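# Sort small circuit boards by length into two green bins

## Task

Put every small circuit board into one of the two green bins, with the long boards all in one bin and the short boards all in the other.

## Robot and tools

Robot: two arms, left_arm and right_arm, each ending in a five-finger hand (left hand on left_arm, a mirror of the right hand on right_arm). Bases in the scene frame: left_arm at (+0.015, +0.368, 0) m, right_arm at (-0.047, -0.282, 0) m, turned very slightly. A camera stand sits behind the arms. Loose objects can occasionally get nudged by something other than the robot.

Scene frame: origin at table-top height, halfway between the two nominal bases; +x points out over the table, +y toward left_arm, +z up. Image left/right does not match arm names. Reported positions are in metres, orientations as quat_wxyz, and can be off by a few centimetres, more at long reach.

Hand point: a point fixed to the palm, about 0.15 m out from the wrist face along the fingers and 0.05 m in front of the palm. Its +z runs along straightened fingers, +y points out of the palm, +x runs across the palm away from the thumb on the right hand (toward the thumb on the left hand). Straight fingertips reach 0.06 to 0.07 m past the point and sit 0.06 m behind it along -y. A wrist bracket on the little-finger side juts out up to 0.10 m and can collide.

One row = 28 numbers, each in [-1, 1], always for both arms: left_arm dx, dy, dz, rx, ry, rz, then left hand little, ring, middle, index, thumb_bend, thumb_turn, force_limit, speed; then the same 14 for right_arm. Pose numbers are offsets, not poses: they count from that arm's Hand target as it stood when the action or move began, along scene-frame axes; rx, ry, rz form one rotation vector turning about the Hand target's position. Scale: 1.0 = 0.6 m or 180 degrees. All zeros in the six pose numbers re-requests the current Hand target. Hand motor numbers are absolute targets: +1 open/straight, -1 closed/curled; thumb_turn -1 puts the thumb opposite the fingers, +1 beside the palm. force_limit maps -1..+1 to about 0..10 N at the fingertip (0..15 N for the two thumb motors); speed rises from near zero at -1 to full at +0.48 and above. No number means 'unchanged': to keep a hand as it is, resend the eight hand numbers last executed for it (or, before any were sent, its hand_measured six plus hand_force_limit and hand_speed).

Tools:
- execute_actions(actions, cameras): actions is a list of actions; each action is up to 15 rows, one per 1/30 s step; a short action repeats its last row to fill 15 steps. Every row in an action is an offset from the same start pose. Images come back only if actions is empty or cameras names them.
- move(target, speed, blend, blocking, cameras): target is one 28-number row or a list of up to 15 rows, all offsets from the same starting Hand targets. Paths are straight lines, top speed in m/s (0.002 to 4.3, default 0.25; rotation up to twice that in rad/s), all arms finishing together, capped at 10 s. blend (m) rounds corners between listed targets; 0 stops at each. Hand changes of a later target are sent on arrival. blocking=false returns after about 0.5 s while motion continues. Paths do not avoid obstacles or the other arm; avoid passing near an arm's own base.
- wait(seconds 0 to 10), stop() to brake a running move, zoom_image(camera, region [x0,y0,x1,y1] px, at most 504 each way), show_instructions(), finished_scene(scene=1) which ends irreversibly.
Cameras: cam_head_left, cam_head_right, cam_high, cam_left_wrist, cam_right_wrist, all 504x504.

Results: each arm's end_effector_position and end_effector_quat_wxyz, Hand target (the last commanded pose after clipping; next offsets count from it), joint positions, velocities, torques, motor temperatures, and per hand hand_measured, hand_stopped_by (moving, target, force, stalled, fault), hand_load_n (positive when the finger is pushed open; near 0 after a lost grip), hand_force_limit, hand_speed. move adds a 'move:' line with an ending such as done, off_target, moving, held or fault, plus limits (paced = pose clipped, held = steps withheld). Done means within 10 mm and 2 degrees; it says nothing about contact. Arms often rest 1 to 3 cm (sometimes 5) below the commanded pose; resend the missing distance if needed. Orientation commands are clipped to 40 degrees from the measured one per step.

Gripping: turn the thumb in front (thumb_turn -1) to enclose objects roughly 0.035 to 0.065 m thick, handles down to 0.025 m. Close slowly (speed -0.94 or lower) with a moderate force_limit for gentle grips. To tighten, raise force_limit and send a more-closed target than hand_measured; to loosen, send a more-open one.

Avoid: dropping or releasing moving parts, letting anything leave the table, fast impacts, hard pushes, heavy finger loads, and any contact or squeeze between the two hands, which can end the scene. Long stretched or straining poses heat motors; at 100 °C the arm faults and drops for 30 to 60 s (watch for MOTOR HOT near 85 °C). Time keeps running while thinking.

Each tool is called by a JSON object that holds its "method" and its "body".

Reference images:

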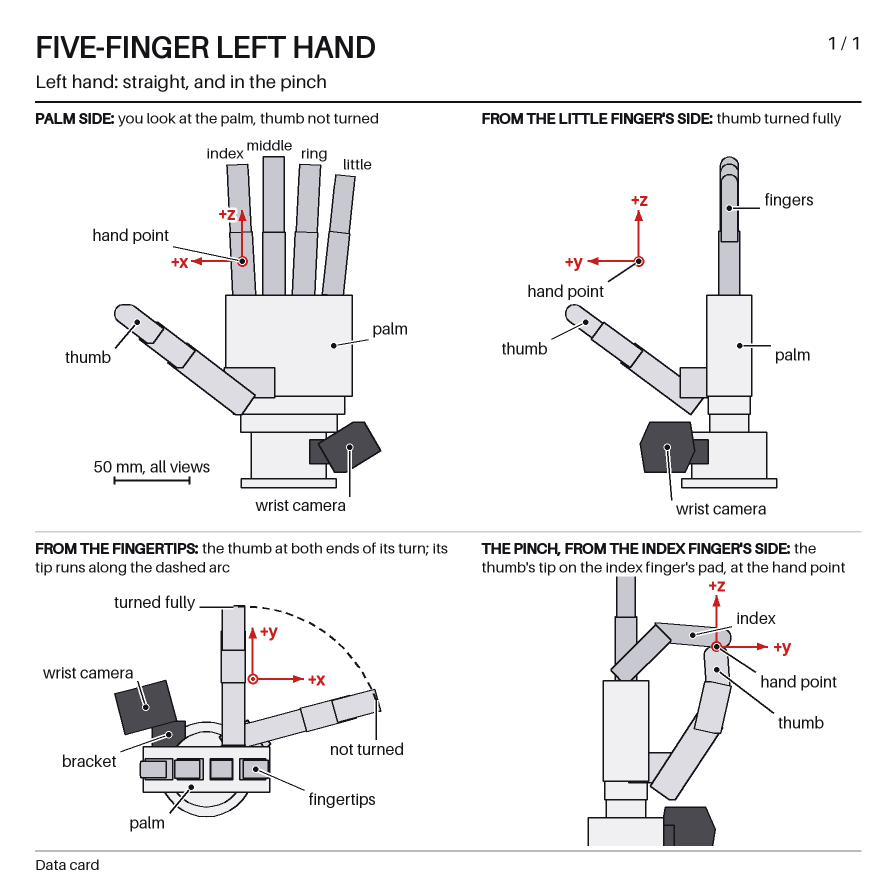

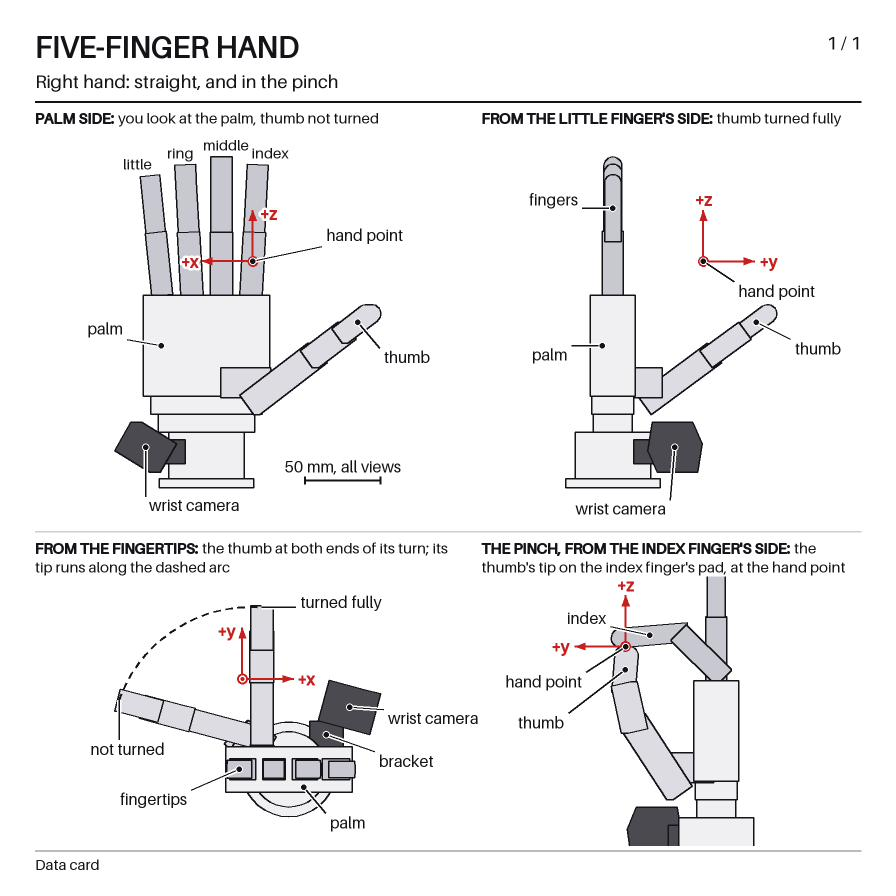

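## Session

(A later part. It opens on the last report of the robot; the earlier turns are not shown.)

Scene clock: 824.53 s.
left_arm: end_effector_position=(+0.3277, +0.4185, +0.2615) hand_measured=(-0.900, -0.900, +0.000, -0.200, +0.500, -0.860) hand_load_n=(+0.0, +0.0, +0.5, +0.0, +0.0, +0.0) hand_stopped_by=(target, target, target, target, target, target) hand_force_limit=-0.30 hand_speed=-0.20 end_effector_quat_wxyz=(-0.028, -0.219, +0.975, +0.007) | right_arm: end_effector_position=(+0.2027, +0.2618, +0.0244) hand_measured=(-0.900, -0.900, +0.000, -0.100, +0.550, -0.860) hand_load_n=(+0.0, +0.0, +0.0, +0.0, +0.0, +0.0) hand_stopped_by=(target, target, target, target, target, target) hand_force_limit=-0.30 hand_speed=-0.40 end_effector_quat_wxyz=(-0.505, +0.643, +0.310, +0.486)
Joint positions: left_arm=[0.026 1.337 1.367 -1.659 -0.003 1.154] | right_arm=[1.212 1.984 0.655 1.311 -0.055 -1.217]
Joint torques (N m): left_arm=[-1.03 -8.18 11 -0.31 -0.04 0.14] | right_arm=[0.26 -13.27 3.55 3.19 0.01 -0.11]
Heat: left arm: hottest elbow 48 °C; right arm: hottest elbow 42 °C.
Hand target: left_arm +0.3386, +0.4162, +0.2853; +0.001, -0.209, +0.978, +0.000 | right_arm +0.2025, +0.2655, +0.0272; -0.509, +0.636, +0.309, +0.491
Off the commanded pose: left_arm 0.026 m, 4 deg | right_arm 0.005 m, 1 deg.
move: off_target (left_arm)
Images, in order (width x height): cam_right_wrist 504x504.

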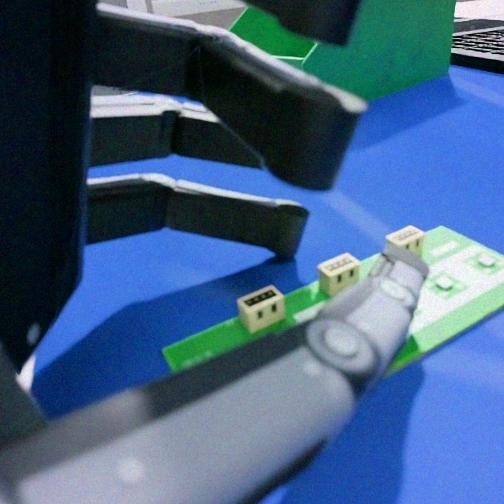

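{"method": "execute_actions", "body": {"actions": [[[0,0,0,0,0,0,-0.9,-0.9,0,-0.2,0.5,-0.86,-0.3,-0.2,0,0,-0.004,0,0,0,-0.9,-0.9,0,-0.15,0.52,-0.86,-0.3,-0.5],[0,0,0,0,0,0,-0.9,-0.9,0,-0.2,0.5,-0.86,-0.3,-0.2,0,0,-0.008,0,0,0,-0.9,-0.9,0,-0.2,0.5,-0.86,-0.3,-0.5]]], "cameras": ["cam_right_wrist"]}}

Scene clock: 827.47 s.
left_arm: end_effector_position=(+0.3277, +0.4185, +0.2615) hand_measured=(-0.900, -0.900, +0.000, -0.200, +0.500, -0.860) hand_load_n=(+0.0, +0.0, +0.0, +0.0, +0.0, +0.0) hand_stopped_by=(target, target, target, target, target, target) hand_force_limit=-0.30 hand_speed=-0.20 end_effector_quat_wxyz=(-0.028, -0.219, +0.975, +0.007) | right_arm: end_effector_position=(+0.2026, +0.2616, +0.0230) hand_measured=(-0.900, -0.900, +0.000, -0.200, +0.500, -0.860) hand_load_n=(+0.0, +0.0, +0.0, +0.0, +0.0, -1.0) hand_stopped_by=(target, target, target, target, target, target) hand_force_limit=-0.30 hand_speed=-0.50 end_effector_quat_wxyz=(-0.507, +0.640, +0.309, +0.488)
Joint positions: left_arm=[0.026 1.337 1.367 -1.659 -0.003 1.154] | right_arm=[1.212 1.995 0.655 1.329 -0.055 -1.217]
Joint torques (N m): left_arm=[-1.14 -8.18 11 -0.31 -0.04 0.14] | right_arm=[0.38 -12.75 3.67 3.03 0.02 -0.11]
Heat: left arm: hottest elbow 48 °C; right arm: hottest elbow 42 °C.
Hand target: left_arm +0.3386, +0.4162, +0.2853; +0.001, -0.209, +0.978, +0.000 | right_arm +0.2025, +0.2655, +0.0225; -0.509, +0.636, +0.309, +0.491
Off the commanded pose: left_arm 0.026 m, 4 deg | right_arm 0.004 m, 1 deg.
Images, in order (width x height): cam_right_wrist 504x504.

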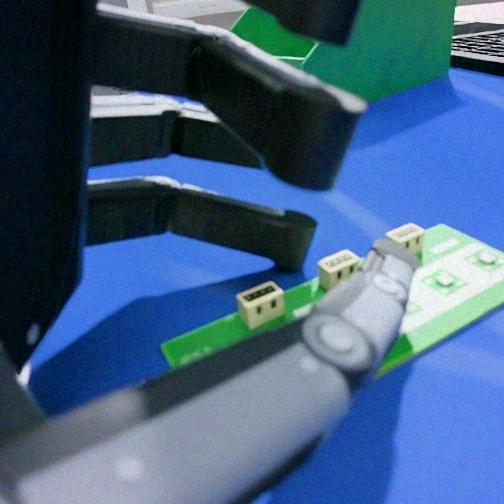

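{"method": "execute_actions", "body": {"actions": [[[0,0,0,0,0,0,-0.9,-0.9,0,-0.2,0.5,-0.86,-0.3,-0.2,0,0,0,0,0,0,-0.9,-0.9,0,-0.25,0.42,-0.86,-0.3,-0.8]]], "cameras": ["cam_right_wrist"]}}

Scene clock: 828.97 s.
left_arm: end_effector_position=(+0.3277, +0.4185, +0.2615) hand_measured=(-0.900, -0.900, +0.000, -0.200, +0.500, -0.860) hand_load_n=(+0.0, +0.0, +0.0, +0.0, +0.0, +0.0) hand_stopped_by=(target, target, target, target, target, target) hand_force_limit=-0.30 hand_speed=-0.20 end_effector_quat_wxyz=(-0.028, -0.219, +0.975, +0.007) | right_arm: end_effector_position=(+0.2025, +0.2614, +0.0219) hand_measured=(-0.900, -0.900, +0.000, -0.250, +0.420, -0.860) hand_load_n=(+0.0, +0.0, +0.0, +0.0, +0.0, +0.0) hand_stopped_by=(target, target, target, target, target, target) hand_force_limit=-0.30 hand_speed=-0.80 end_effector_quat_wxyz=(-0.506, +0.641, +0.309, +0.487)
Joint positions: left_arm=[0.026 1.337 1.367 -1.659 -0.003 1.154] | right_arm=[1.212 1.997 0.655 1.329 -0.055 -1.217]
Joint torques (N m): left_arm=[-1.08 -8.18 11 -0.31 -0.04 0.15] | right_arm=[0.32 -12.98 3.67 3 0 -0.11]
Heat: left arm: hottest elbow 48 °C; right arm: hottest elbow 42 °C.
Hand target: left_arm +0.3386, +0.4162, +0.2853; +0.001, -0.209, +0.978, +0.000 | right_arm +0.2024, +0.2655, +0.0224; -0.509, +0.636, +0.310, +0.491
Off the commanded pose: left_arm 0.026 m, 4 deg | right_arm 0.004 m, 1 deg.
Images, in order (width x height): cam_right_wrist 504x504.

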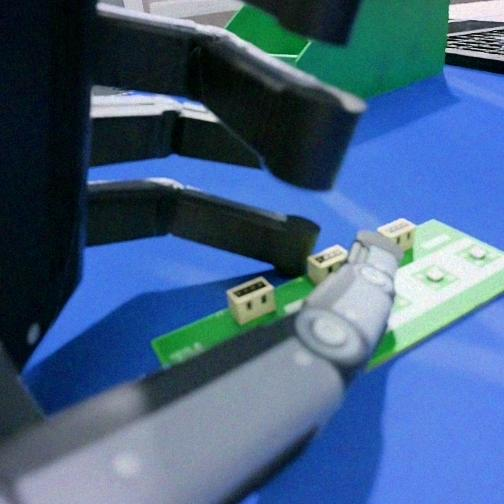

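{"method": "execute_actions", "body": {"actions": [[[0,0,0,0,0,0,-0.9,-0.9,0,-0.2,0.5,-0.86,-0.3,-0.2,0,0,0,0,0,0,-0.9,-0.9,0,-0.32,0.32,-0.86,-0.3,-0.85]],[[0,0,0,0,0,0,-0.9,-0.9,0,-0.2,0.5,-0.86,-0.3,-0.2,0,0,0,0,0,0,-0.9,-0.9,0,-0.32,0.32,-0.86,-0.3,-0.85]]], "cameras": ["cam_right_wrist"]}}

Scene clock: 831.20 s.
left_arm: end_effector_position=(+0.3277, +0.4185, +0.2615) hand_measured=(-0.900, -0.900, +0.000, -0.200, +0.500, -0.860) hand_load_n=(+0.0, +0.0, +0.0, +0.5, +0.0, +0.0) hand_stopped_by=(target, target, target, target, target, target) hand_force_limit=-0.30 hand_speed=-0.20 end_effector_quat_wxyz=(-0.028, -0.219, +0.975, +0.007) | right_arm: end_effector_position=(+0.2025, +0.2614, +0.0219) hand_measured=(-0.900, -0.900, +0.000, -0.320, +0.368, -0.860) hand_load_n=(+0.0, +0.0, +0.0, +3.0, +5.5, -2.0) hand_stopped_by=(target, target, target, target, force, target) hand_force_limit=-0.30 hand_speed=-0.85 end_effector_quat_wxyz=(-0.506, +0.641, +0.309, +0.487)
Joint positions: left_arm=[0.026 1.337 1.367 -1.659 -0.003 1.154] | right_arm=[1.212 1.997 0.655 1.329 -0.055 -1.217]
Joint torques (N m): left_arm=[-1.08 -8.18 11 -0.31 -0.04 0.14] | right_arm=[0.38 -13.1 3.67 2.99 0.01 -0.11]
Heat: left arm: hottest elbow 48 °C; right arm: hottest elbow 42 °C.
Hand target: left_arm +0.3386, +0.4162, +0.2853; +0.001, -0.209, +0.978, +0.000 | right_arm +0.2025, +0.2655, +0.0226; -0.509, +0.636, +0.309, +0.491
Off the commanded pose: left_arm 0.026 m, 4 deg | right_arm 0.004 m, 1 deg.
Images, in order (width x height): cam_right_wrist 504x504.

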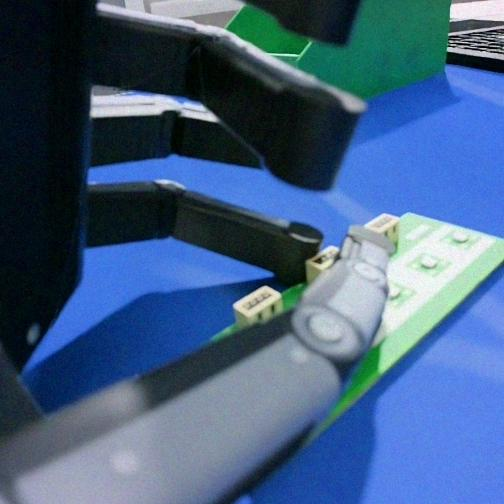

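{"method": "move", "body": {"target": [[0,0,0,0,0,0,-0.9,-0.9,0,-0.2,0.5,-0.86,-0.3,-0.2,0,0,0.1,0,0,0,-0.9,-0.9,0,-0.32,0.32,-0.86,-0.3,-0.85]], "speed": 0.05, "cameras": ["cam_right_wrist"]}}

Scene clock: 834.03 s.
left_arm: end_effector_position=(+0.3277, +0.4185, +0.2615) hand_measured=(-0.900, -0.900, +0.000, -0.200, +0.500, -0.860) hand_load_n=(+0.0, +0.0, +0.0, +0.0, +0.0, -0.5) hand_stopped_by=(target, target, target, target, target, target) hand_force_limit=-0.30 hand_speed=-0.20 end_effector_quat_wxyz=(-0.028, -0.219, +0.975, +0.007) | right_arm: end_effector_position=(+0.2043, +0.2659, +0.0716) hand_measured=(-0.900, -0.900, +0.000, -0.320, +0.368, -0.860) hand_load_n=(+0.0, +0.0, +0.0, +2.5, +5.5, -1.5) hand_stopped_by=(target, target, target, target, force, target) hand_force_limit=-0.30 hand_speed=-0.85 end_effector_quat_wxyz=(-0.506, +0.641, +0.310, +0.487)
Joint positions: left_arm=[0.026 1.337 1.367 -1.659 -0.003 1.154] | right_arm=[1.212 1.834 0.655 1.165 -0.055 -1.217]
Joint torques (N m): left_arm=[-1.08 -8.18 10.99 -0.31 -0.04 0.15] | right_arm=[0.32 -15.62 3.64 2.15 0.01 -0.11]
Heat: left arm: hottest elbow 48 °C; right arm: hottest elbow 41 °C.
Hand target: left_arm +0.3386, +0.4162, +0.2853; +0.001, -0.209, +0.978, +0.000 | right_arm +0.2024, +0.2655, +0.0826; -0.509, +0.636, +0.310, +0.491
Off the commanded pose: left_arm 0.026 m, 4 deg | right_arm 0.011 m, 1 deg.
move: off_target (left_arm, right_arm)
Images, in order (width x height): cam_right_wrist 504x504.

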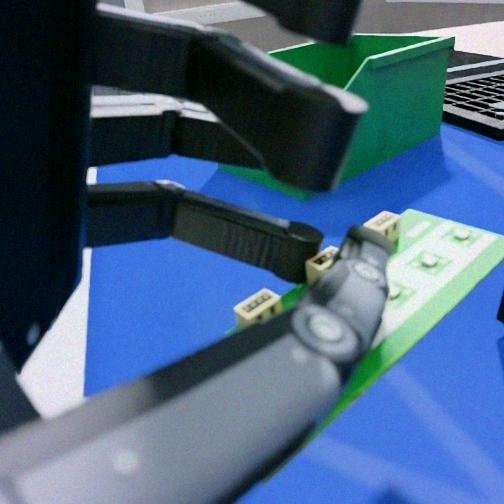

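{"method": "zoom_image", "body": {"camera": "cam_right_wrist", "region": [190, 0, 504, 314]}}

{"method": "execute_actions", "body": {"actions": []}}

{"method": "zoom_image", "body": {"camera": "cam_head_left", "region": [20, 305, 110, 405]}}

{"method": "zoom_image", "body": {"camera": "cam_high", "region": [160, 150, 260, 230]}}

Scaled by 1.605.

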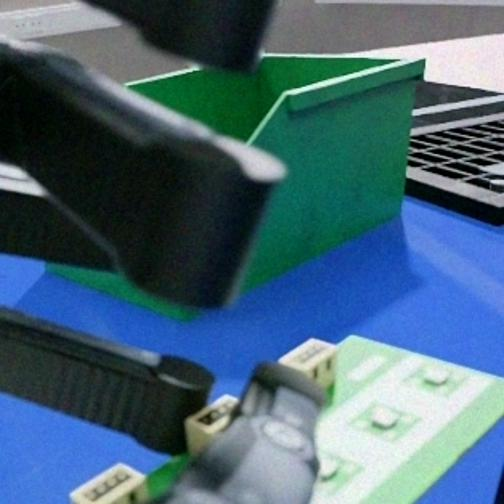

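Scene clock: 843.73 s.
left_arm: end_effector_position=(+0.3277, +0.4185, +0.2615) hand_measured=(-0.900, -0.900, +0.000, -0.200, +0.500, -0.860) hand_load_n=(+0.0, +0.0, +0.0, +0.0, +0.0, +0.0) hand_stopped_by=(target, target, target, target, target, target) hand_force_limit=-0.30 hand_speed=-0.20 end_effector_quat_wxyz=(-0.028, -0.219, +0.975, +0.007) | right_arm: end_effector_position=(+0.2043, +0.2659, +0.0716) hand_measured=(-0.900, -0.900, +0.000, -0.320, +0.368, -0.860) hand_load_n=(+0.0, +0.0, +0.0, +2.5, +5.5, -1.5) hand_stopped_by=(target, target, target, target, force, target) hand_force_limit=-0.30 hand_speed=-0.85 end_effector_quat_wxyz=(-0.506, +0.641, +0.310, +0.487)
Joint positions: left_arm=[0.026 1.337 1.367 -1.659 -0.003 1.154] | right_arm=[1.212 1.834 0.655 1.165 -0.055 -1.217]
Joint velocities: within noise
Joint torques (N m): left_arm=[-1.14 -8.18 11 -0.32 -0.04 0.14] | right_arm=[0.38 -15.56 3.62 2.25 0.01 -0.11]
Motor temperatures (°C): left_arm=[28 27 48 27 27 28] | right_arm=[28 32 41 24 28 25]
Heat: left arm: hottest elbow 48 °C; right arm: hottest elbow 41 °C.
Hand target: left_arm +0.3386, +0.4162, +0.2853; +0.001, -0.209, +0.978, +0.000 | right_arm +0.2024, +0.2655, +0.0826; -0.509, +0.636, +0.309, +0.491
Off the commanded pose: left_arm 0.026 m, 4 deg | right_arm 0.011 m, 1 deg.

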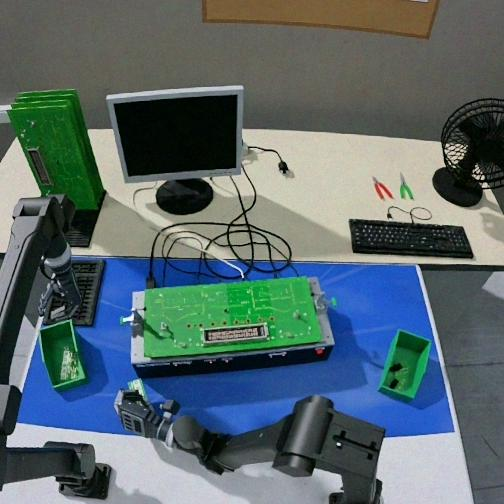

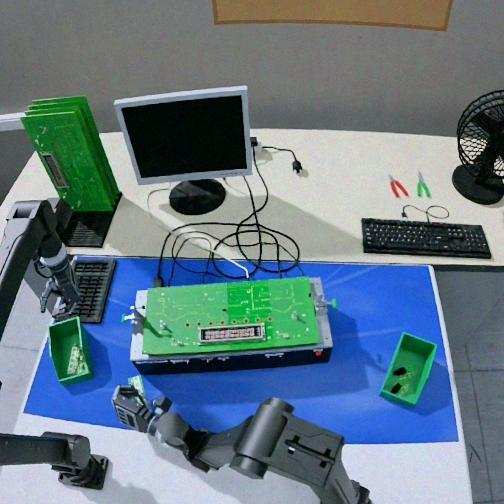

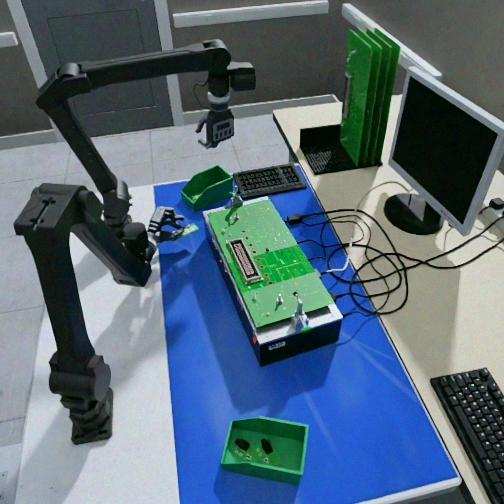

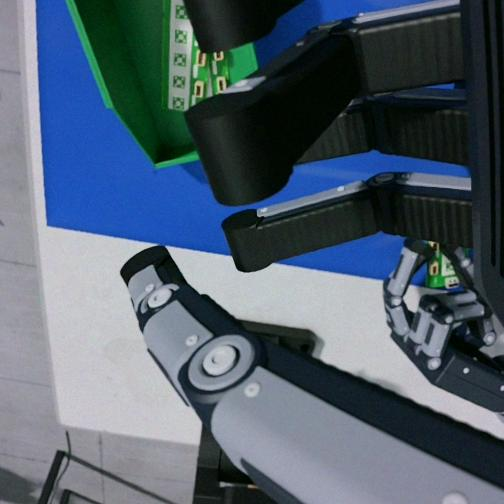

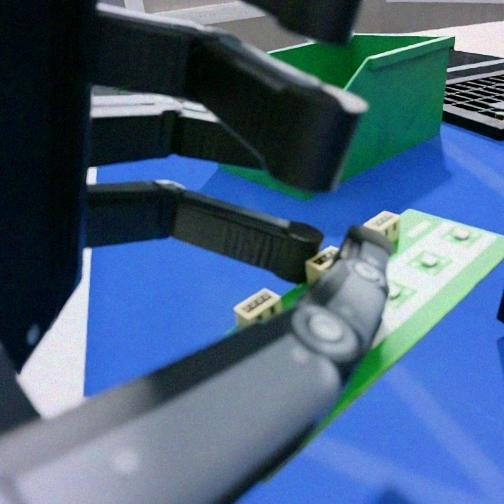

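Scaled by 5.040.

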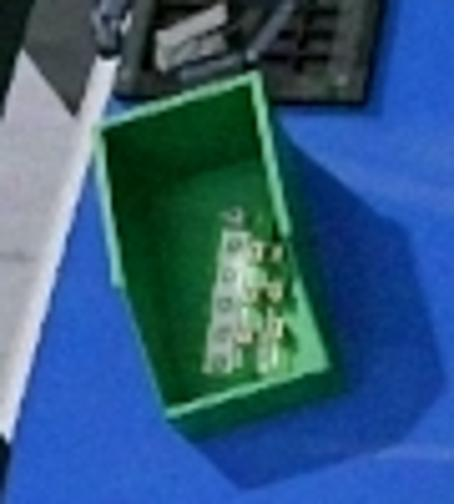

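Scaled by 5.040.

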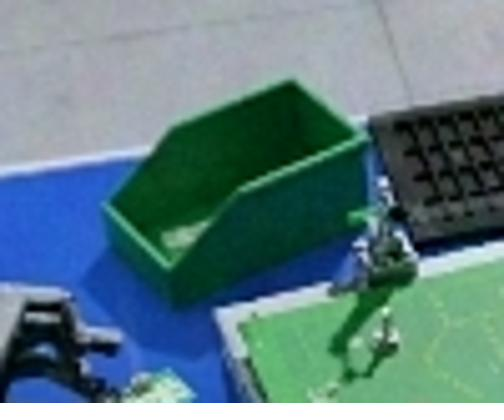

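{"method": "move", "body": {"target": [-0.314,0.506,0.091,0,0,0.328,-0.9,-0.9,0,-0.2,0.5,-0.86,-0.3,-0.2,0.02,-0.05,0.28,0,0,0,-0.9,-0.9,0,-0.32,0.32,-0.86,-0.3,-0.85], "speed": 0.2, "cameras": ["cam_right_wrist","cam_head_left","cam_high"]}}

Scene clock: 851.57 s.
left_arm: end_effector_position=(+0.1476, +0.7108, +0.3200) hand_measured=(-0.900, -0.900, +0.000, -0.200, +0.500, -0.860) hand_load_n=(+0.0, +0.0, +0.0, +0.0, +0.0, +0.0) hand_stopped_by=(target, target, target, target, target, target) hand_force_limit=-0.30 hand_speed=-0.20 end_effector_quat_wxyz=(+0.036, -0.659, +0.751, +0.022) | right_arm: end_effector_position=(+0.2033, +0.2217, +0.2081) hand_measured=(-0.900, -0.900, +0.000, -0.320, +0.368, -0.860) hand_load_n=(+0.0, +0.0, +0.0, +3.0, +5.5, -1.5) hand_stopped_by=(target, target, target, target, force, target) hand_force_limit=-0.30 hand_speed=-0.85 end_effector_quat_wxyz=(-0.494, +0.659, +0.318, +0.469)
Joint positions: left_arm=[1.071 1.383 1.582 -1.686 -0.017 1.203] | right_arm=[1.167 1.322 0.653 0.597 -0.107 -1.217]
Joint torques (N m): left_arm=[-0.03 -7.3 11.12 -0.02 -0.16 -0.01] | right_arm=[-0.67 -11.28 10.86 2.24 -0.17 -0.11]
Heat: left arm: hottest elbow 48 °C; right arm: hottest elbow 41 °C.
Hand target: left_arm +0.1502, +0.7199, +0.3399; +0.000, -0.664, +0.748, +0.001 | right_arm +0.2146, +0.2354, +0.2504; -0.509, +0.636, +0.309, +0.491
Off the commanded pose: left_arm 0.022 m, 5 deg | right_arm 0.046 m, 4 deg.
joint sent to its limit (left arm) — joint 4 (wrist pitch), lower limit. The joint targets are off in orientation, not in position.
move: off_target (left_arm, right_arm)
Images, in order (width x height): cam_head_left 504x504, cam_high 504x504, cam_right_wrist 504x504.

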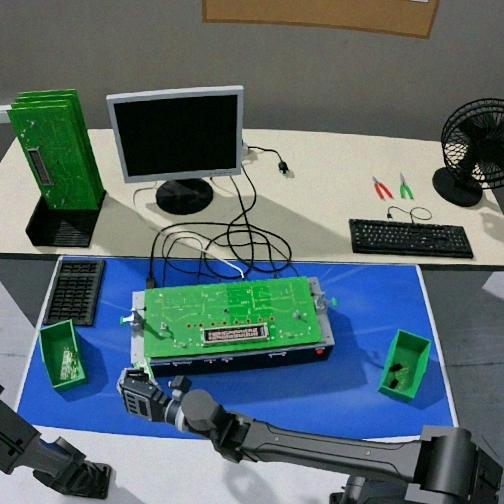

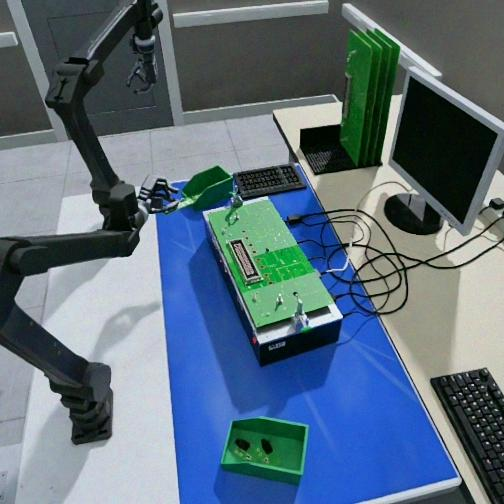

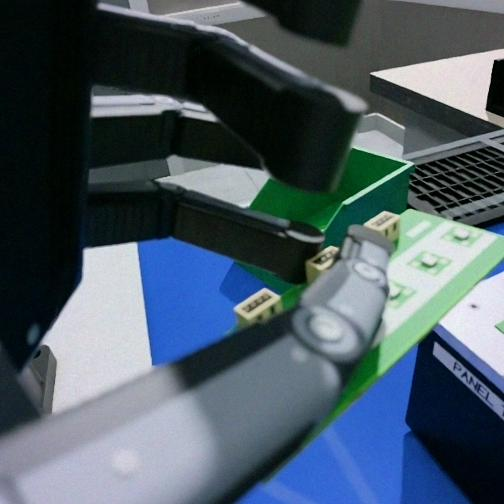

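{"method": "move", "body": {"target": [0,0,0,0,0,0,-0.9,-0.9,0,-0.2,0.5,-0.86,-0.3,-0.2,0.187,0.341,0.066,-0.2722,0.0579,0.0624,-0.9,-0.9,0,-0.32,0.32,-0.86,-0.3,-0.85], "speed": 0.18, "cameras": ["cam_right_wrist","cam_head_left","cam_high"]}}

Scene clock: 856.87 s.
left_arm: end_effector_position=(+0.1476, +0.7108, +0.3200) hand_measured=(-0.900, -0.900, +0.000, -0.200, +0.500, -0.860) hand_load_n=(+0.0, +0.0, +0.0, +0.0, +0.0, +0.0) hand_stopped_by=(target, target, target, target, target, target) hand_force_limit=-0.30 hand_speed=-0.20 end_effector_quat_wxyz=(+0.036, -0.659, +0.751, +0.022) | right_arm: end_effector_position=(+0.3170, +0.4349, +0.2646) hand_measured=(-0.900, -0.900, +0.000, -0.320, +0.368, -0.860) hand_load_n=(+0.0, +0.0, +0.0, +3.0, +5.5, -1.5) hand_stopped_by=(target, target, target, target, force, target) hand_force_limit=-0.30 hand_speed=-0.85 end_effector_quat_wxyz=(-0.261, +0.806, +0.496, +0.188)
Joint positions: left_arm=[1.071 1.383 1.582 -1.686 -0.017 1.203] | right_arm=[1.129 2.253 2.597 -1.296 -0.228 -1.485]
Joint torques (N m): left_arm=[-0.09 -7.36 11.1 -0.01 -0.16 -0.02] | right_arm=[-0.38 -23.47 12.04 1.4 -0.03 -0.19]
Heat: left arm: hottest elbow 49 °C; right arm: hottest elbow 42 °C.
Hand target: left_arm +0.1502, +0.7199, +0.3399; +0.000, -0.664, +0.748, +0.001 | right_arm +0.3268, +0.4401, +0.2900; -0.270, +0.797, +0.497, +0.211
Off the commanded pose: left_arm 0.022 m, 5 deg | right_arm 0.028 m, 3 deg.
joint sent to its limit (left arm) — joint 4 (wrist pitch), lower limit. The joint targets are off in orientation, not in position.
move: off_target (left_arm, right_arm)
Images, in order (width x height): cam_head_left 504x504, cam_high 504x504, cam_right_wrist 504x504.

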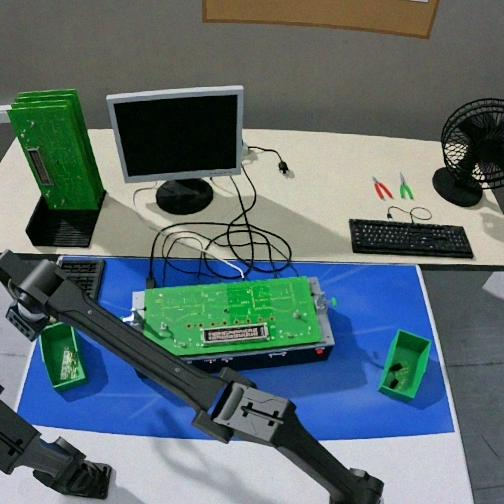

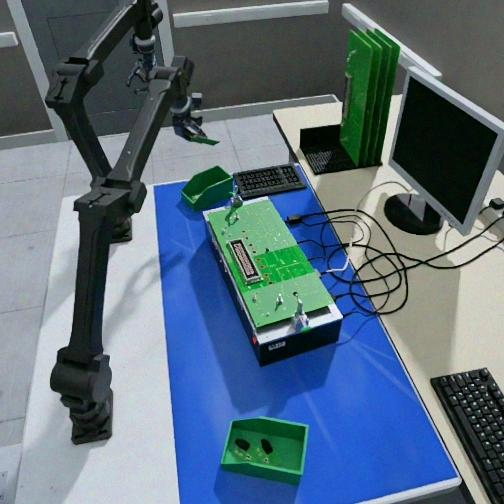

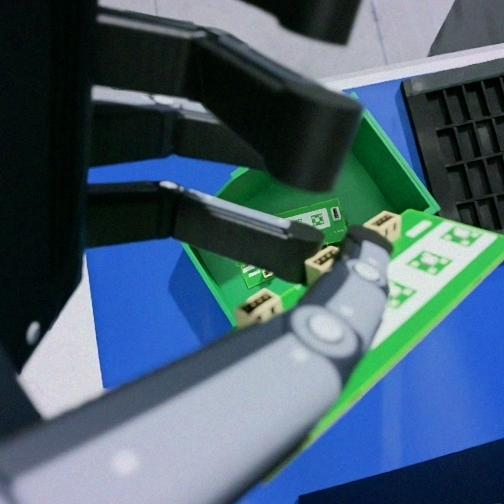

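{"method": "zoom_image", "body": {"camera": "cam_high", "region": [150, 50, 270, 230]}}

{"method": "zoom_image", "body": {"camera": "cam_right_wrist", "region": [180, 100, 504, 424]}}

{"method": "zoom_image", "body": {"camera": "cam_head_left", "region": [0, 240, 120, 400]}}

Scaled by 2.800.

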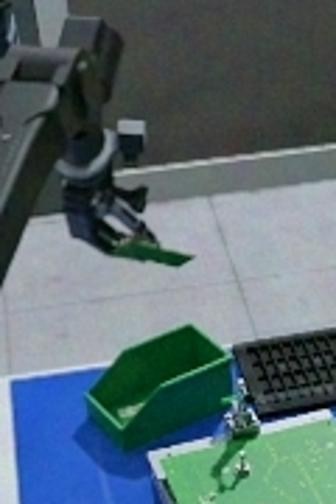

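Scaled by 1.556.

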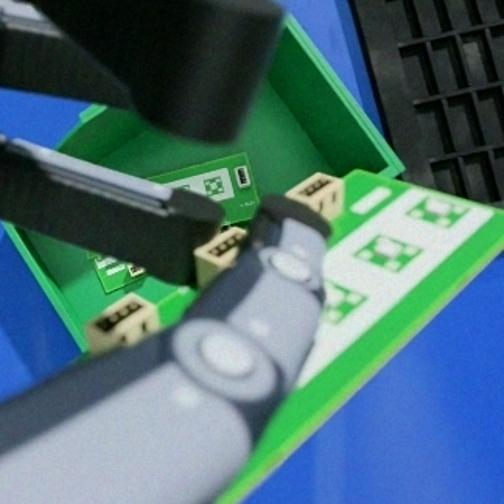

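Scaled by 3.150.

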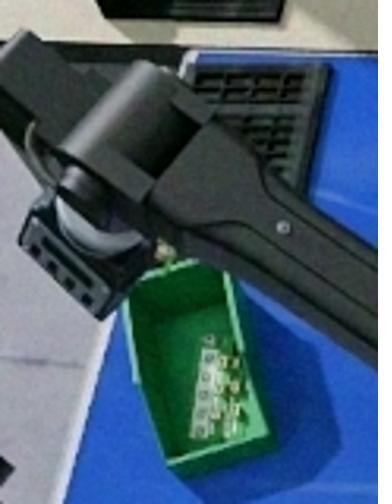

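{"method": "move", "body": {"target": [0,0,0,0,0,0,-0.9,-0.9,0,-0.2,0.5,-0.86,-0.3,-0.2,-0.053,0.092,-0.133,0,0,0,-0.9,-0.9,0,-0.32,0.32,-0.86,-0.3,-0.85], "speed": 0.1, "cameras": ["cam_right_wrist","cam_head_right","cam_high","cam_left_wrist"]}}

Scene clock: 874.43 s.
left_arm: end_effector_position=(+0.1476, +0.7108, +0.3200) hand_measured=(-0.900, -0.900, +0.000, -0.200, +0.500, -0.860) hand_load_n=(+0.0, +0.0, +0.0, +0.0, -0.5, +0.0) hand_stopped_by=(target, target, target, target, target, target) hand_force_limit=-0.30 hand_speed=-0.20 end_effector_quat_wxyz=(+0.036, -0.659, +0.751, +0.022) | right_arm: end_effector_position=(+0.2946, +0.4886, +0.2014) hand_measured=(-0.900, -0.900, +0.000, -0.320, +0.368, -0.860) hand_load_n=(+0.0, +0.5, +0.0, +2.5, +5.5, -2.0) hand_stopped_by=(target, target, target, target, force, target) hand_force_limit=-0.30 hand_speed=-0.85 end_effector_quat_wxyz=(-0.261, +0.799, +0.503, +0.200)
Joint positions: left_arm=[1.071 1.383 1.582 -1.686 -0.017 1.203] | right_arm=[1.189 2.347 2.587 -1.164 -0.186 -1.455]
Joint torques (N m): left_arm=[-0.09 -7.3 11.12 -0.01 -0.16 -0.02] | right_arm=[-0.03 -25.23 8.84 2.41 0.04 0.05]
Heat: left arm: hottest elbow 49 °C; right arm: hottest elbow 43 °C.
Hand target: left_arm +0.1502, +0.7199, +0.3399; +0.000, -0.664, +0.748, +0.001 | right_arm +0.2949, +0.4953, +0.2104; -0.270, +0.797, +0.498, +0.211
Off the commanded pose: left_arm 0.022 m, 5 deg | right_arm 0.011 m, 2 deg.
joint sent to its limit (left arm) — joint 4 (wrist pitch), lower limit. The joint targets are off in orientation, not in position.
move: off_target (left_arm, right_arm)
Images, in order (width x height): cam_head_right 504x504, cam_high 504x504, cam_left_wrist 504x504, cam_right_wrist 504x504.

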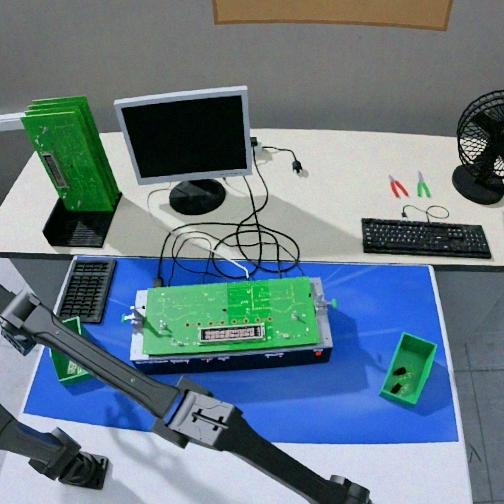

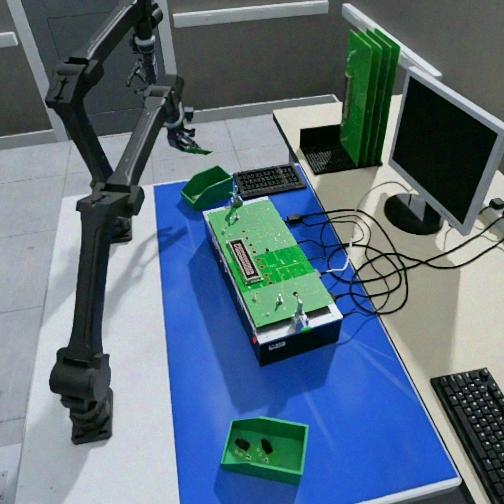

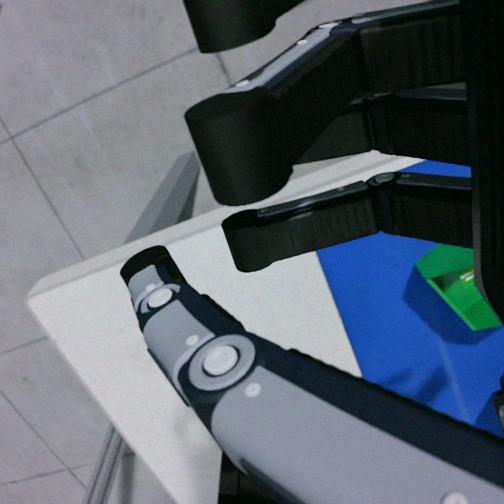

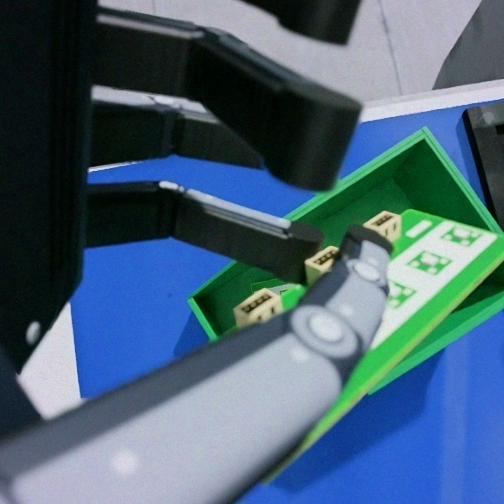

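{"method": "move", "body": {"target": [0,0,0,0,0,0,-0.9,-0.9,0,-0.2,0.5,-0.86,-0.3,-0.2,0,0.01,-0.117,0,0,0,-0.9,-0.9,0,-0.32,0.32,-0.86,-0.3,-0.85], "speed": 0.1, "cameras": ["cam_right_wrist","cam_head_left","cam_high"]}}

Scene clock: 878.67 s.
left_arm: end_effector_position=(+0.1476, +0.7108, +0.3200) hand_measured=(-0.900, -0.900, +0.000, -0.200, +0.500, -0.860) hand_load_n=(+0.0, +0.0, +0.0, +0.0, +0.0, +0.0) hand_stopped_by=(target, target, target, target, target, target) hand_force_limit=-0.30 hand_speed=-0.20 end_effector_quat_wxyz=(+0.036, -0.659, +0.751, +0.022) | right_arm: end_effector_position=(+0.2980, +0.4960, +0.1174) hand_measured=(-0.900, -0.900, +0.000, -0.320, +0.368, -0.860) hand_load_n=(+0.0, +0.0, +0.0, +3.0, +5.5, -1.5) hand_stopped_by=(target, target, target, target, force, target) hand_force_limit=-0.30 hand_speed=-0.85 end_effector_quat_wxyz=(-0.258, +0.802, +0.502, +0.196)
Joint positions: left_arm=[1.071 1.383 1.582 -1.686 -0.017 1.203] | right_arm=[1.189 2.347 2.369 -0.956 -0.184 -1.452]
Joint torques (N m): left_arm=[-0.03 -7.36 11.11 -0.02 -0.15 -0.02] | right_arm=[0.56 -27.99 7.83 2.43 0.04 0.06]
Heat: left arm: hottest elbow 49 °C; right arm: hottest elbow 44 °C.
Hand target: left_arm +0.1502, +0.7199, +0.3399; +0.000, -0.664, +0.748, +0.001 | right_arm +0.2948, +0.5013, +0.1402; -0.270, +0.797, +0.497, +0.211
Off the commanded pose: left_arm 0.022 m, 5 deg | right_arm 0.024 m, 2 deg.
joint sent to its limit (left arm) — joint 4 (wrist pitch), lower limit. The joint targets are off in orientation, not in position.
move: off_target (left_arm, right_arm)
Images, in order (width x height): cam_head_left 504x504, cam_high 504x504, cam_right_wrist 504x504.

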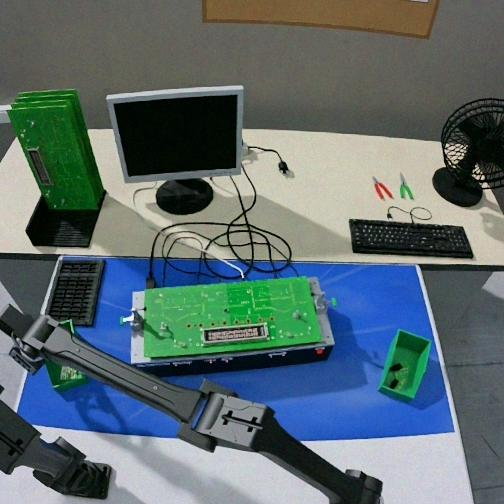

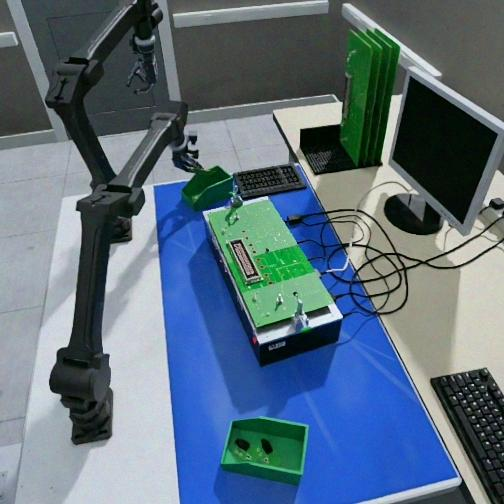

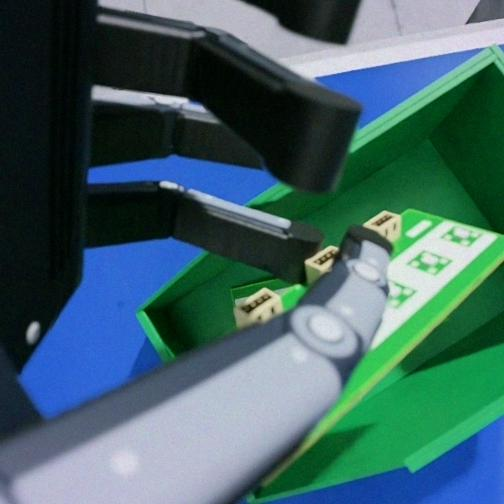

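{"method": "move", "body": {"target": [0,0,0,0,0,0,-0.9,-0.9,0,-0.2,0.5,-0.86,-0.3,-0.2,0.018,0.0,-0.05,0,0,0,-0.9,-0.9,0,-0.32,0.32,-0.86,-0.3,-0.85], "speed": 0.06, "cameras": ["cam_right_wrist","cam_high"]}}

Scene clock: 883.00 s.
left_arm: end_effector_position=(+0.1476, +0.7108, +0.3200) hand_measured=(-0.900, -0.900, +0.000, -0.200, +0.500, -0.860) hand_load_n=(+0.0, +0.5, +0.0, +0.5, +0.0, +0.0) hand_stopped_by=(target, target, target, target, target, target) hand_force_limit=-0.30 hand_speed=-0.20 end_effector_quat_wxyz=(+0.036, -0.659, +0.751, +0.022) | right_arm: end_effector_position=(+0.2997, +0.5021, +0.1073) hand_measured=(-0.900, -0.900, +0.000, -0.320, +0.368, -0.860) hand_load_n=(+0.0, +0.0, -3.5, +3.0, +5.5, -2.0) hand_stopped_by=(target, target, target, target, force, target) hand_force_limit=-0.30 hand_speed=-0.85 end_effector_quat_wxyz=(-0.266, +0.797, +0.502, +0.204)
Joint positions: left_arm=[1.071 1.383 1.582 -1.686 -0.017 1.203] | right_arm=[1.189 2.347 2.333 -0.895 -0.188 -1.452]
Joint torques (N m): left_arm=[0.03 -7.36 11.14 0.01 -0.16 -0.02] | right_arm=[-0.62 -26.46 7.06 2.48 -0.08 -0.04]
Heat: left arm: hottest elbow 49 °C; right arm: hottest elbow 44 °C.
Hand target: left_arm +0.1502, +0.7199, +0.3399; +0.000, -0.664, +0.748, +0.001 | right_arm +0.3057, +0.5013, +0.1102; -0.270, +0.797, +0.497, +0.211
Off the commanded pose: left_arm 0.022 m, 5 deg | right_arm 0.007 m, 1 deg.
joint sent to its limit (left arm) — joint 4 (wrist pitch), lower limit. The joint targets are off in orientation, not in position.
move: off_target (left_arm)
Images, in order (width x height): cam_high 504x504, cam_right_wrist 504x504.

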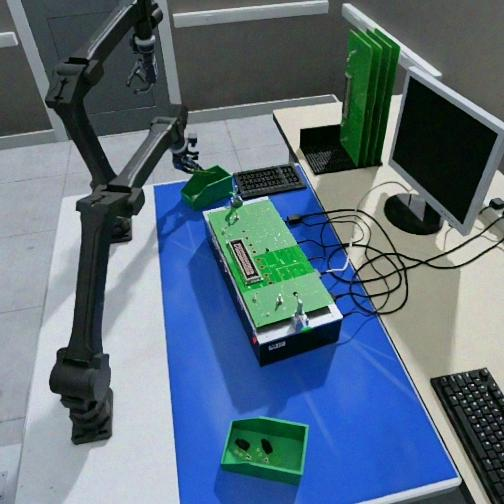

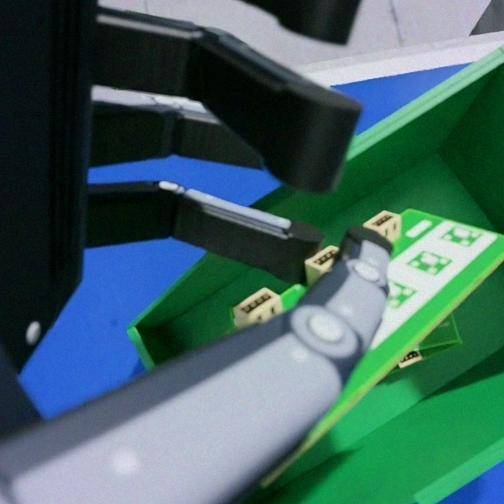

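{"method": "move", "body": {"target": [[0,0,0,0,0,0,-0.9,-0.9,0,-0.2,0.5,-0.86,-0.3,-0.2,0.0,0.0,0.06,0,0,0,-0.9,-0.9,0,-0.32,0.32,-0.86,-0.3,-0.85],[0,0,0,0,0,0,-0.9,-0.9,0,-0.2,0.5,-0.86,-0.3,-0.2,0.004,-0.032,0.06,0,0,0,-0.9,-0.9,0,-0.32,0.32,-0.86,-0.3,-0.85],[0,0,0,0,0,0,-0.9,-0.9,0,-0.2,0.5,-0.86,-0.3,-0.2,0.004,-0.032,-0.002,0,0,0,-0.9,-0.9,0,-0.32,0.32,-0.86,-0.3,-0.85]], "speed": [0.08,0.08,0.05], "blend": [0.005,0.005,0], "cameras": ["cam_right_wrist","cam_high"]}}

Scene clock: 887.53 s.
left_arm: end_effector_position=(+0.1476, +0.7108, +0.3200) hand_measured=(-0.900, -0.900, +0.000, -0.200, +0.500, -0.860) hand_load_n=(+0.0, +0.0, +0.5, +0.0, +0.0, +0.0) hand_stopped_by=(target, target, target, target, target, target) hand_force_limit=-0.30 hand_speed=-0.20 end_effector_quat_wxyz=(+0.036, -0.659, +0.751, +0.022) | right_arm: end_effector_position=(+0.3055, +0.4823, +0.0979) hand_measured=(-0.900, -0.900, +0.000, -0.320, +0.368, -0.860) hand_load_n=(+0.0, +0.0, -1.5, +2.5, +5.5, -1.5) hand_stopped_by=(target, target, target, target, force, target) hand_force_limit=-0.30 hand_speed=-0.85 end_effector_quat_wxyz=(-0.264, +0.802, +0.497, +0.203)
Joint positions: left_arm=[1.071 1.383 1.582 -1.686 -0.017 1.203] | right_arm=[1.173 2.292 2.211 -0.835 -0.192 -1.454]
Joint torques (N m): left_arm=[-0.03 -7.36 11.14 -0.02 -0.16 -0.02] | right_arm=[-0.26 -26.81 7.06 2.25 -0.26 -0.12]
Heat: left arm: hottest elbow 49 °C; right arm: hottest elbow 44 °C.
Hand target: left_arm +0.1502, +0.7199, +0.3399; +0.000, -0.664, +0.748, +0.001 | right_arm +0.3081, +0.4820, +0.1088; -0.269, +0.797, +0.498, +0.211
Off the commanded pose: left_arm 0.022 m, 5 deg | right_arm 0.011 m, 1 deg.
joint sent to its limit (left arm) — joint 4 (wrist pitch), lower limit. The joint targets are off in orientation, not in position.
move: off_target (left_arm, right_arm)
Images, in order (width x height): cam_high 504x504, cam_right_wrist 504x504.

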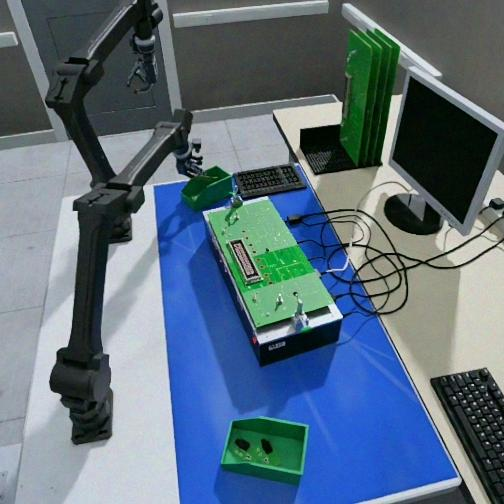

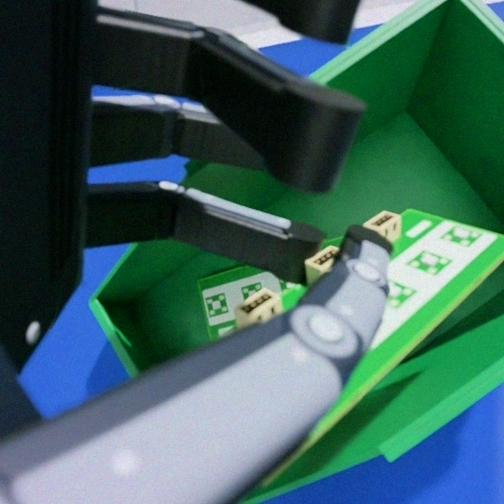

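{"method": "move", "body": {"target": [[0,0,0,0,0,0,-0.9,-0.9,0,-0.2,0.5,-0.86,-0.3,-0.2,0.004,-0.015,0.04,0,0,0,-0.9,-0.9,0,-0.32,0.32,-0.86,-0.3,-0.85],[0,0,0,0,0,0,-0.9,-0.9,0,-0.2,0.5,-0.86,-0.3,-0.2,0.01,-0.022,-0.03,0,0,0,-0.9,-0.9,0,-0.32,0.32,-0.86,-0.3,-0.85]], "speed": [0.08,0.05], "blend": [0.0,0], "cameras": ["cam_right_wrist","cam_high"]}}

Scene clock: 891.67 s.
left_arm: end_effector_position=(+0.1476, +0.7108, +0.3200) hand_measured=(-0.900, -0.900, +0.000, -0.200, +0.500, -0.860) hand_load_n=(+0.0, +0.0, +0.0, +0.0, +0.0, +0.0) hand_stopped_by=(target, target, target, target, target, target) hand_force_limit=-0.30 hand_speed=-0.20 end_effector_quat_wxyz=(+0.036, -0.659, +0.751, +0.022) | right_arm: end_effector_position=(+0.3095, +0.4643, +0.0744) hand_measured=(-0.900, -0.900, +0.000, -0.320, +0.368, -0.860) hand_load_n=(+0.0, +0.0, -0.5, +3.5, +4.5, -2.0) hand_stopped_by=(target, target, target, target, force, target) hand_force_limit=-0.30 hand_speed=-0.85 end_effector_quat_wxyz=(-0.260, +0.806, +0.494, +0.195)
Joint positions: left_arm=[1.071 1.383 1.582 -1.686 -0.017 1.203] | right_arm=[1.158 2.264 2.106 -0.777 -0.202 -1.459]
Joint torques (N m): left_arm=[-0.03 -7.3 11.14 -0.02 -0.16 -0.02] | right_arm=[-0.21 -26.29 7.57 2.59 -0.23 -0.18]
Heat: left arm: hottest elbow 49 °C; right arm: hottest elbow 44 °C.
Hand target: left_arm +0.1502, +0.7199, +0.3399; +0.000, -0.664, +0.748, +0.001 | right_arm +0.3142, +0.4688, +0.0907; -0.269, +0.797, +0.497, +0.210
Off the commanded pose: left_arm 0.022 m, 5 deg | right_arm 0.018 m, 2 deg.
joint sent to its limit (left arm) — joint 4 (wrist pitch), lower limit. The joint targets are off in orientation, not in position.
move: off_target (left_arm, right_arm)
Images, in order (width x height): cam_high 504x504, cam_right_wrist 504x504.

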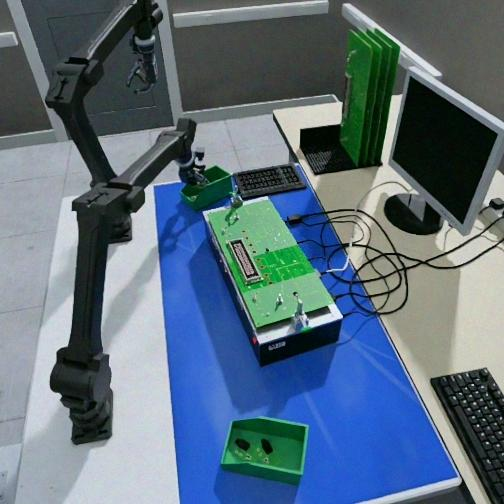

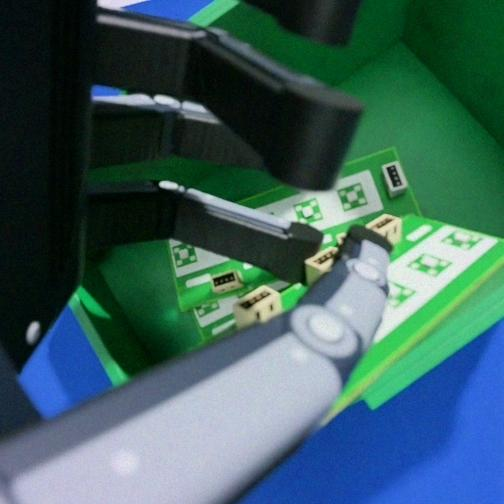

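{"method": "move", "body": {"target": [[0,0,0,0,0,0,-0.9,-0.9,0,-0.2,0.5,-0.86,-0.3,-0.2,-0.002,0.014,0.03,0,0,0,-0.9,-0.9,0,-0.32,0.32,-0.86,-0.3,-0.85],[0,0,0,0,0,0,-0.9,-0.9,0,-0.2,0.5,-0.86,-0.3,-0.2,-0.003,0.014,-0.01,0,0,0,-0.9,-0.9,0,-0.32,0.32,-0.86,-0.3,-0.85]], "speed": [0.08,0.05], "blend": [0.0,0], "cameras": ["cam_right_wrist","cam_high"]}}

Scene clock: 897.33 s.
left_arm: end_effector_position=(+0.1476, +0.7108, +0.3200) hand_measured=(-0.900, -0.900, +0.000, -0.200, +0.500, -0.860) hand_load_n=(+0.0, +0.0, +0.0, +0.0, +0.0, +0.0) hand_stopped_by=(target, target, target, target, target, target) hand_force_limit=-0.30 hand_speed=-0.20 end_effector_quat_wxyz=(+0.036, -0.659, +0.751, +0.022) | right_arm: end_effector_position=(+0.3093, +0.4640, +0.0742) hand_measured=(-0.900, -0.900, +0.000, -0.320, +0.368, -0.860) hand_load_n=(+0.0, +0.0, +0.0, +3.0, +5.0, -1.5) hand_stopped_by=(target, target, target, target, force, target) hand_force_limit=-0.30 hand_speed=-0.85 end_effector_quat_wxyz=(-0.260, +0.806, +0.494, +0.195)
Joint positions: left_arm=[1.071 1.383 1.582 -1.686 -0.017 1.203] | right_arm=[1.158 2.264 2.106 -0.779 -0.202 -1.459]
Joint torques (N m): left_arm=[-0.09 -7.36 11.11 -0.01 -0.16 -0.02] | right_arm=[0.32 -24.12 9.55 2.5 -0.08 -0.12]
Motor temperatures (°C): left_arm=[28 27 50 27 27 28] | right_arm=[28 37 44 24 28 25]
Heat: left arm: hottest elbow 50 °C; right arm: hottest elbow 44 °C.
Hand target: left_arm +0.1502, +0.7199, +0.3399; +0.000, -0.664, +0.748, +0.001 | right_arm +0.3124, +0.4772, +0.0847; -0.270, +0.797, +0.497, +0.211
Off the commanded pose: left_arm 0.022 m, 5 deg | right_arm 0.017 m, 2 deg.
joint sent to its limit (left arm) — joint 4 (wrist pitch), lower limit. The joint targets are off in orientation, not in position.
move: off_target (left_arm, right_arm)
Images, in order (width x height): cam_high 504x504, cam_right_wrist 504x504.

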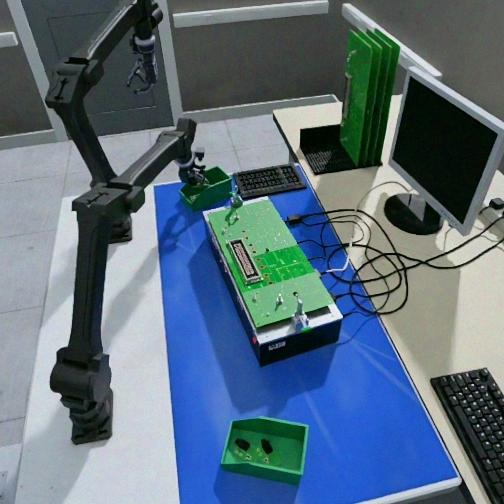

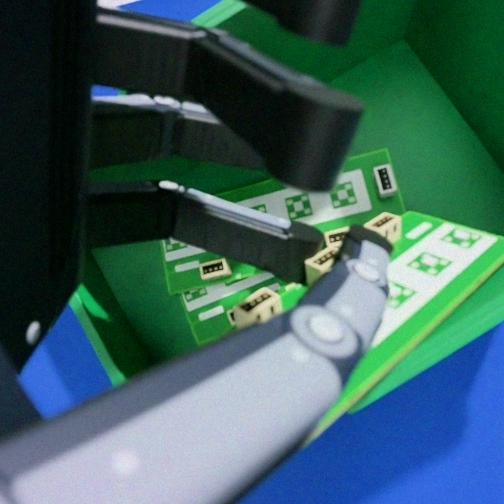

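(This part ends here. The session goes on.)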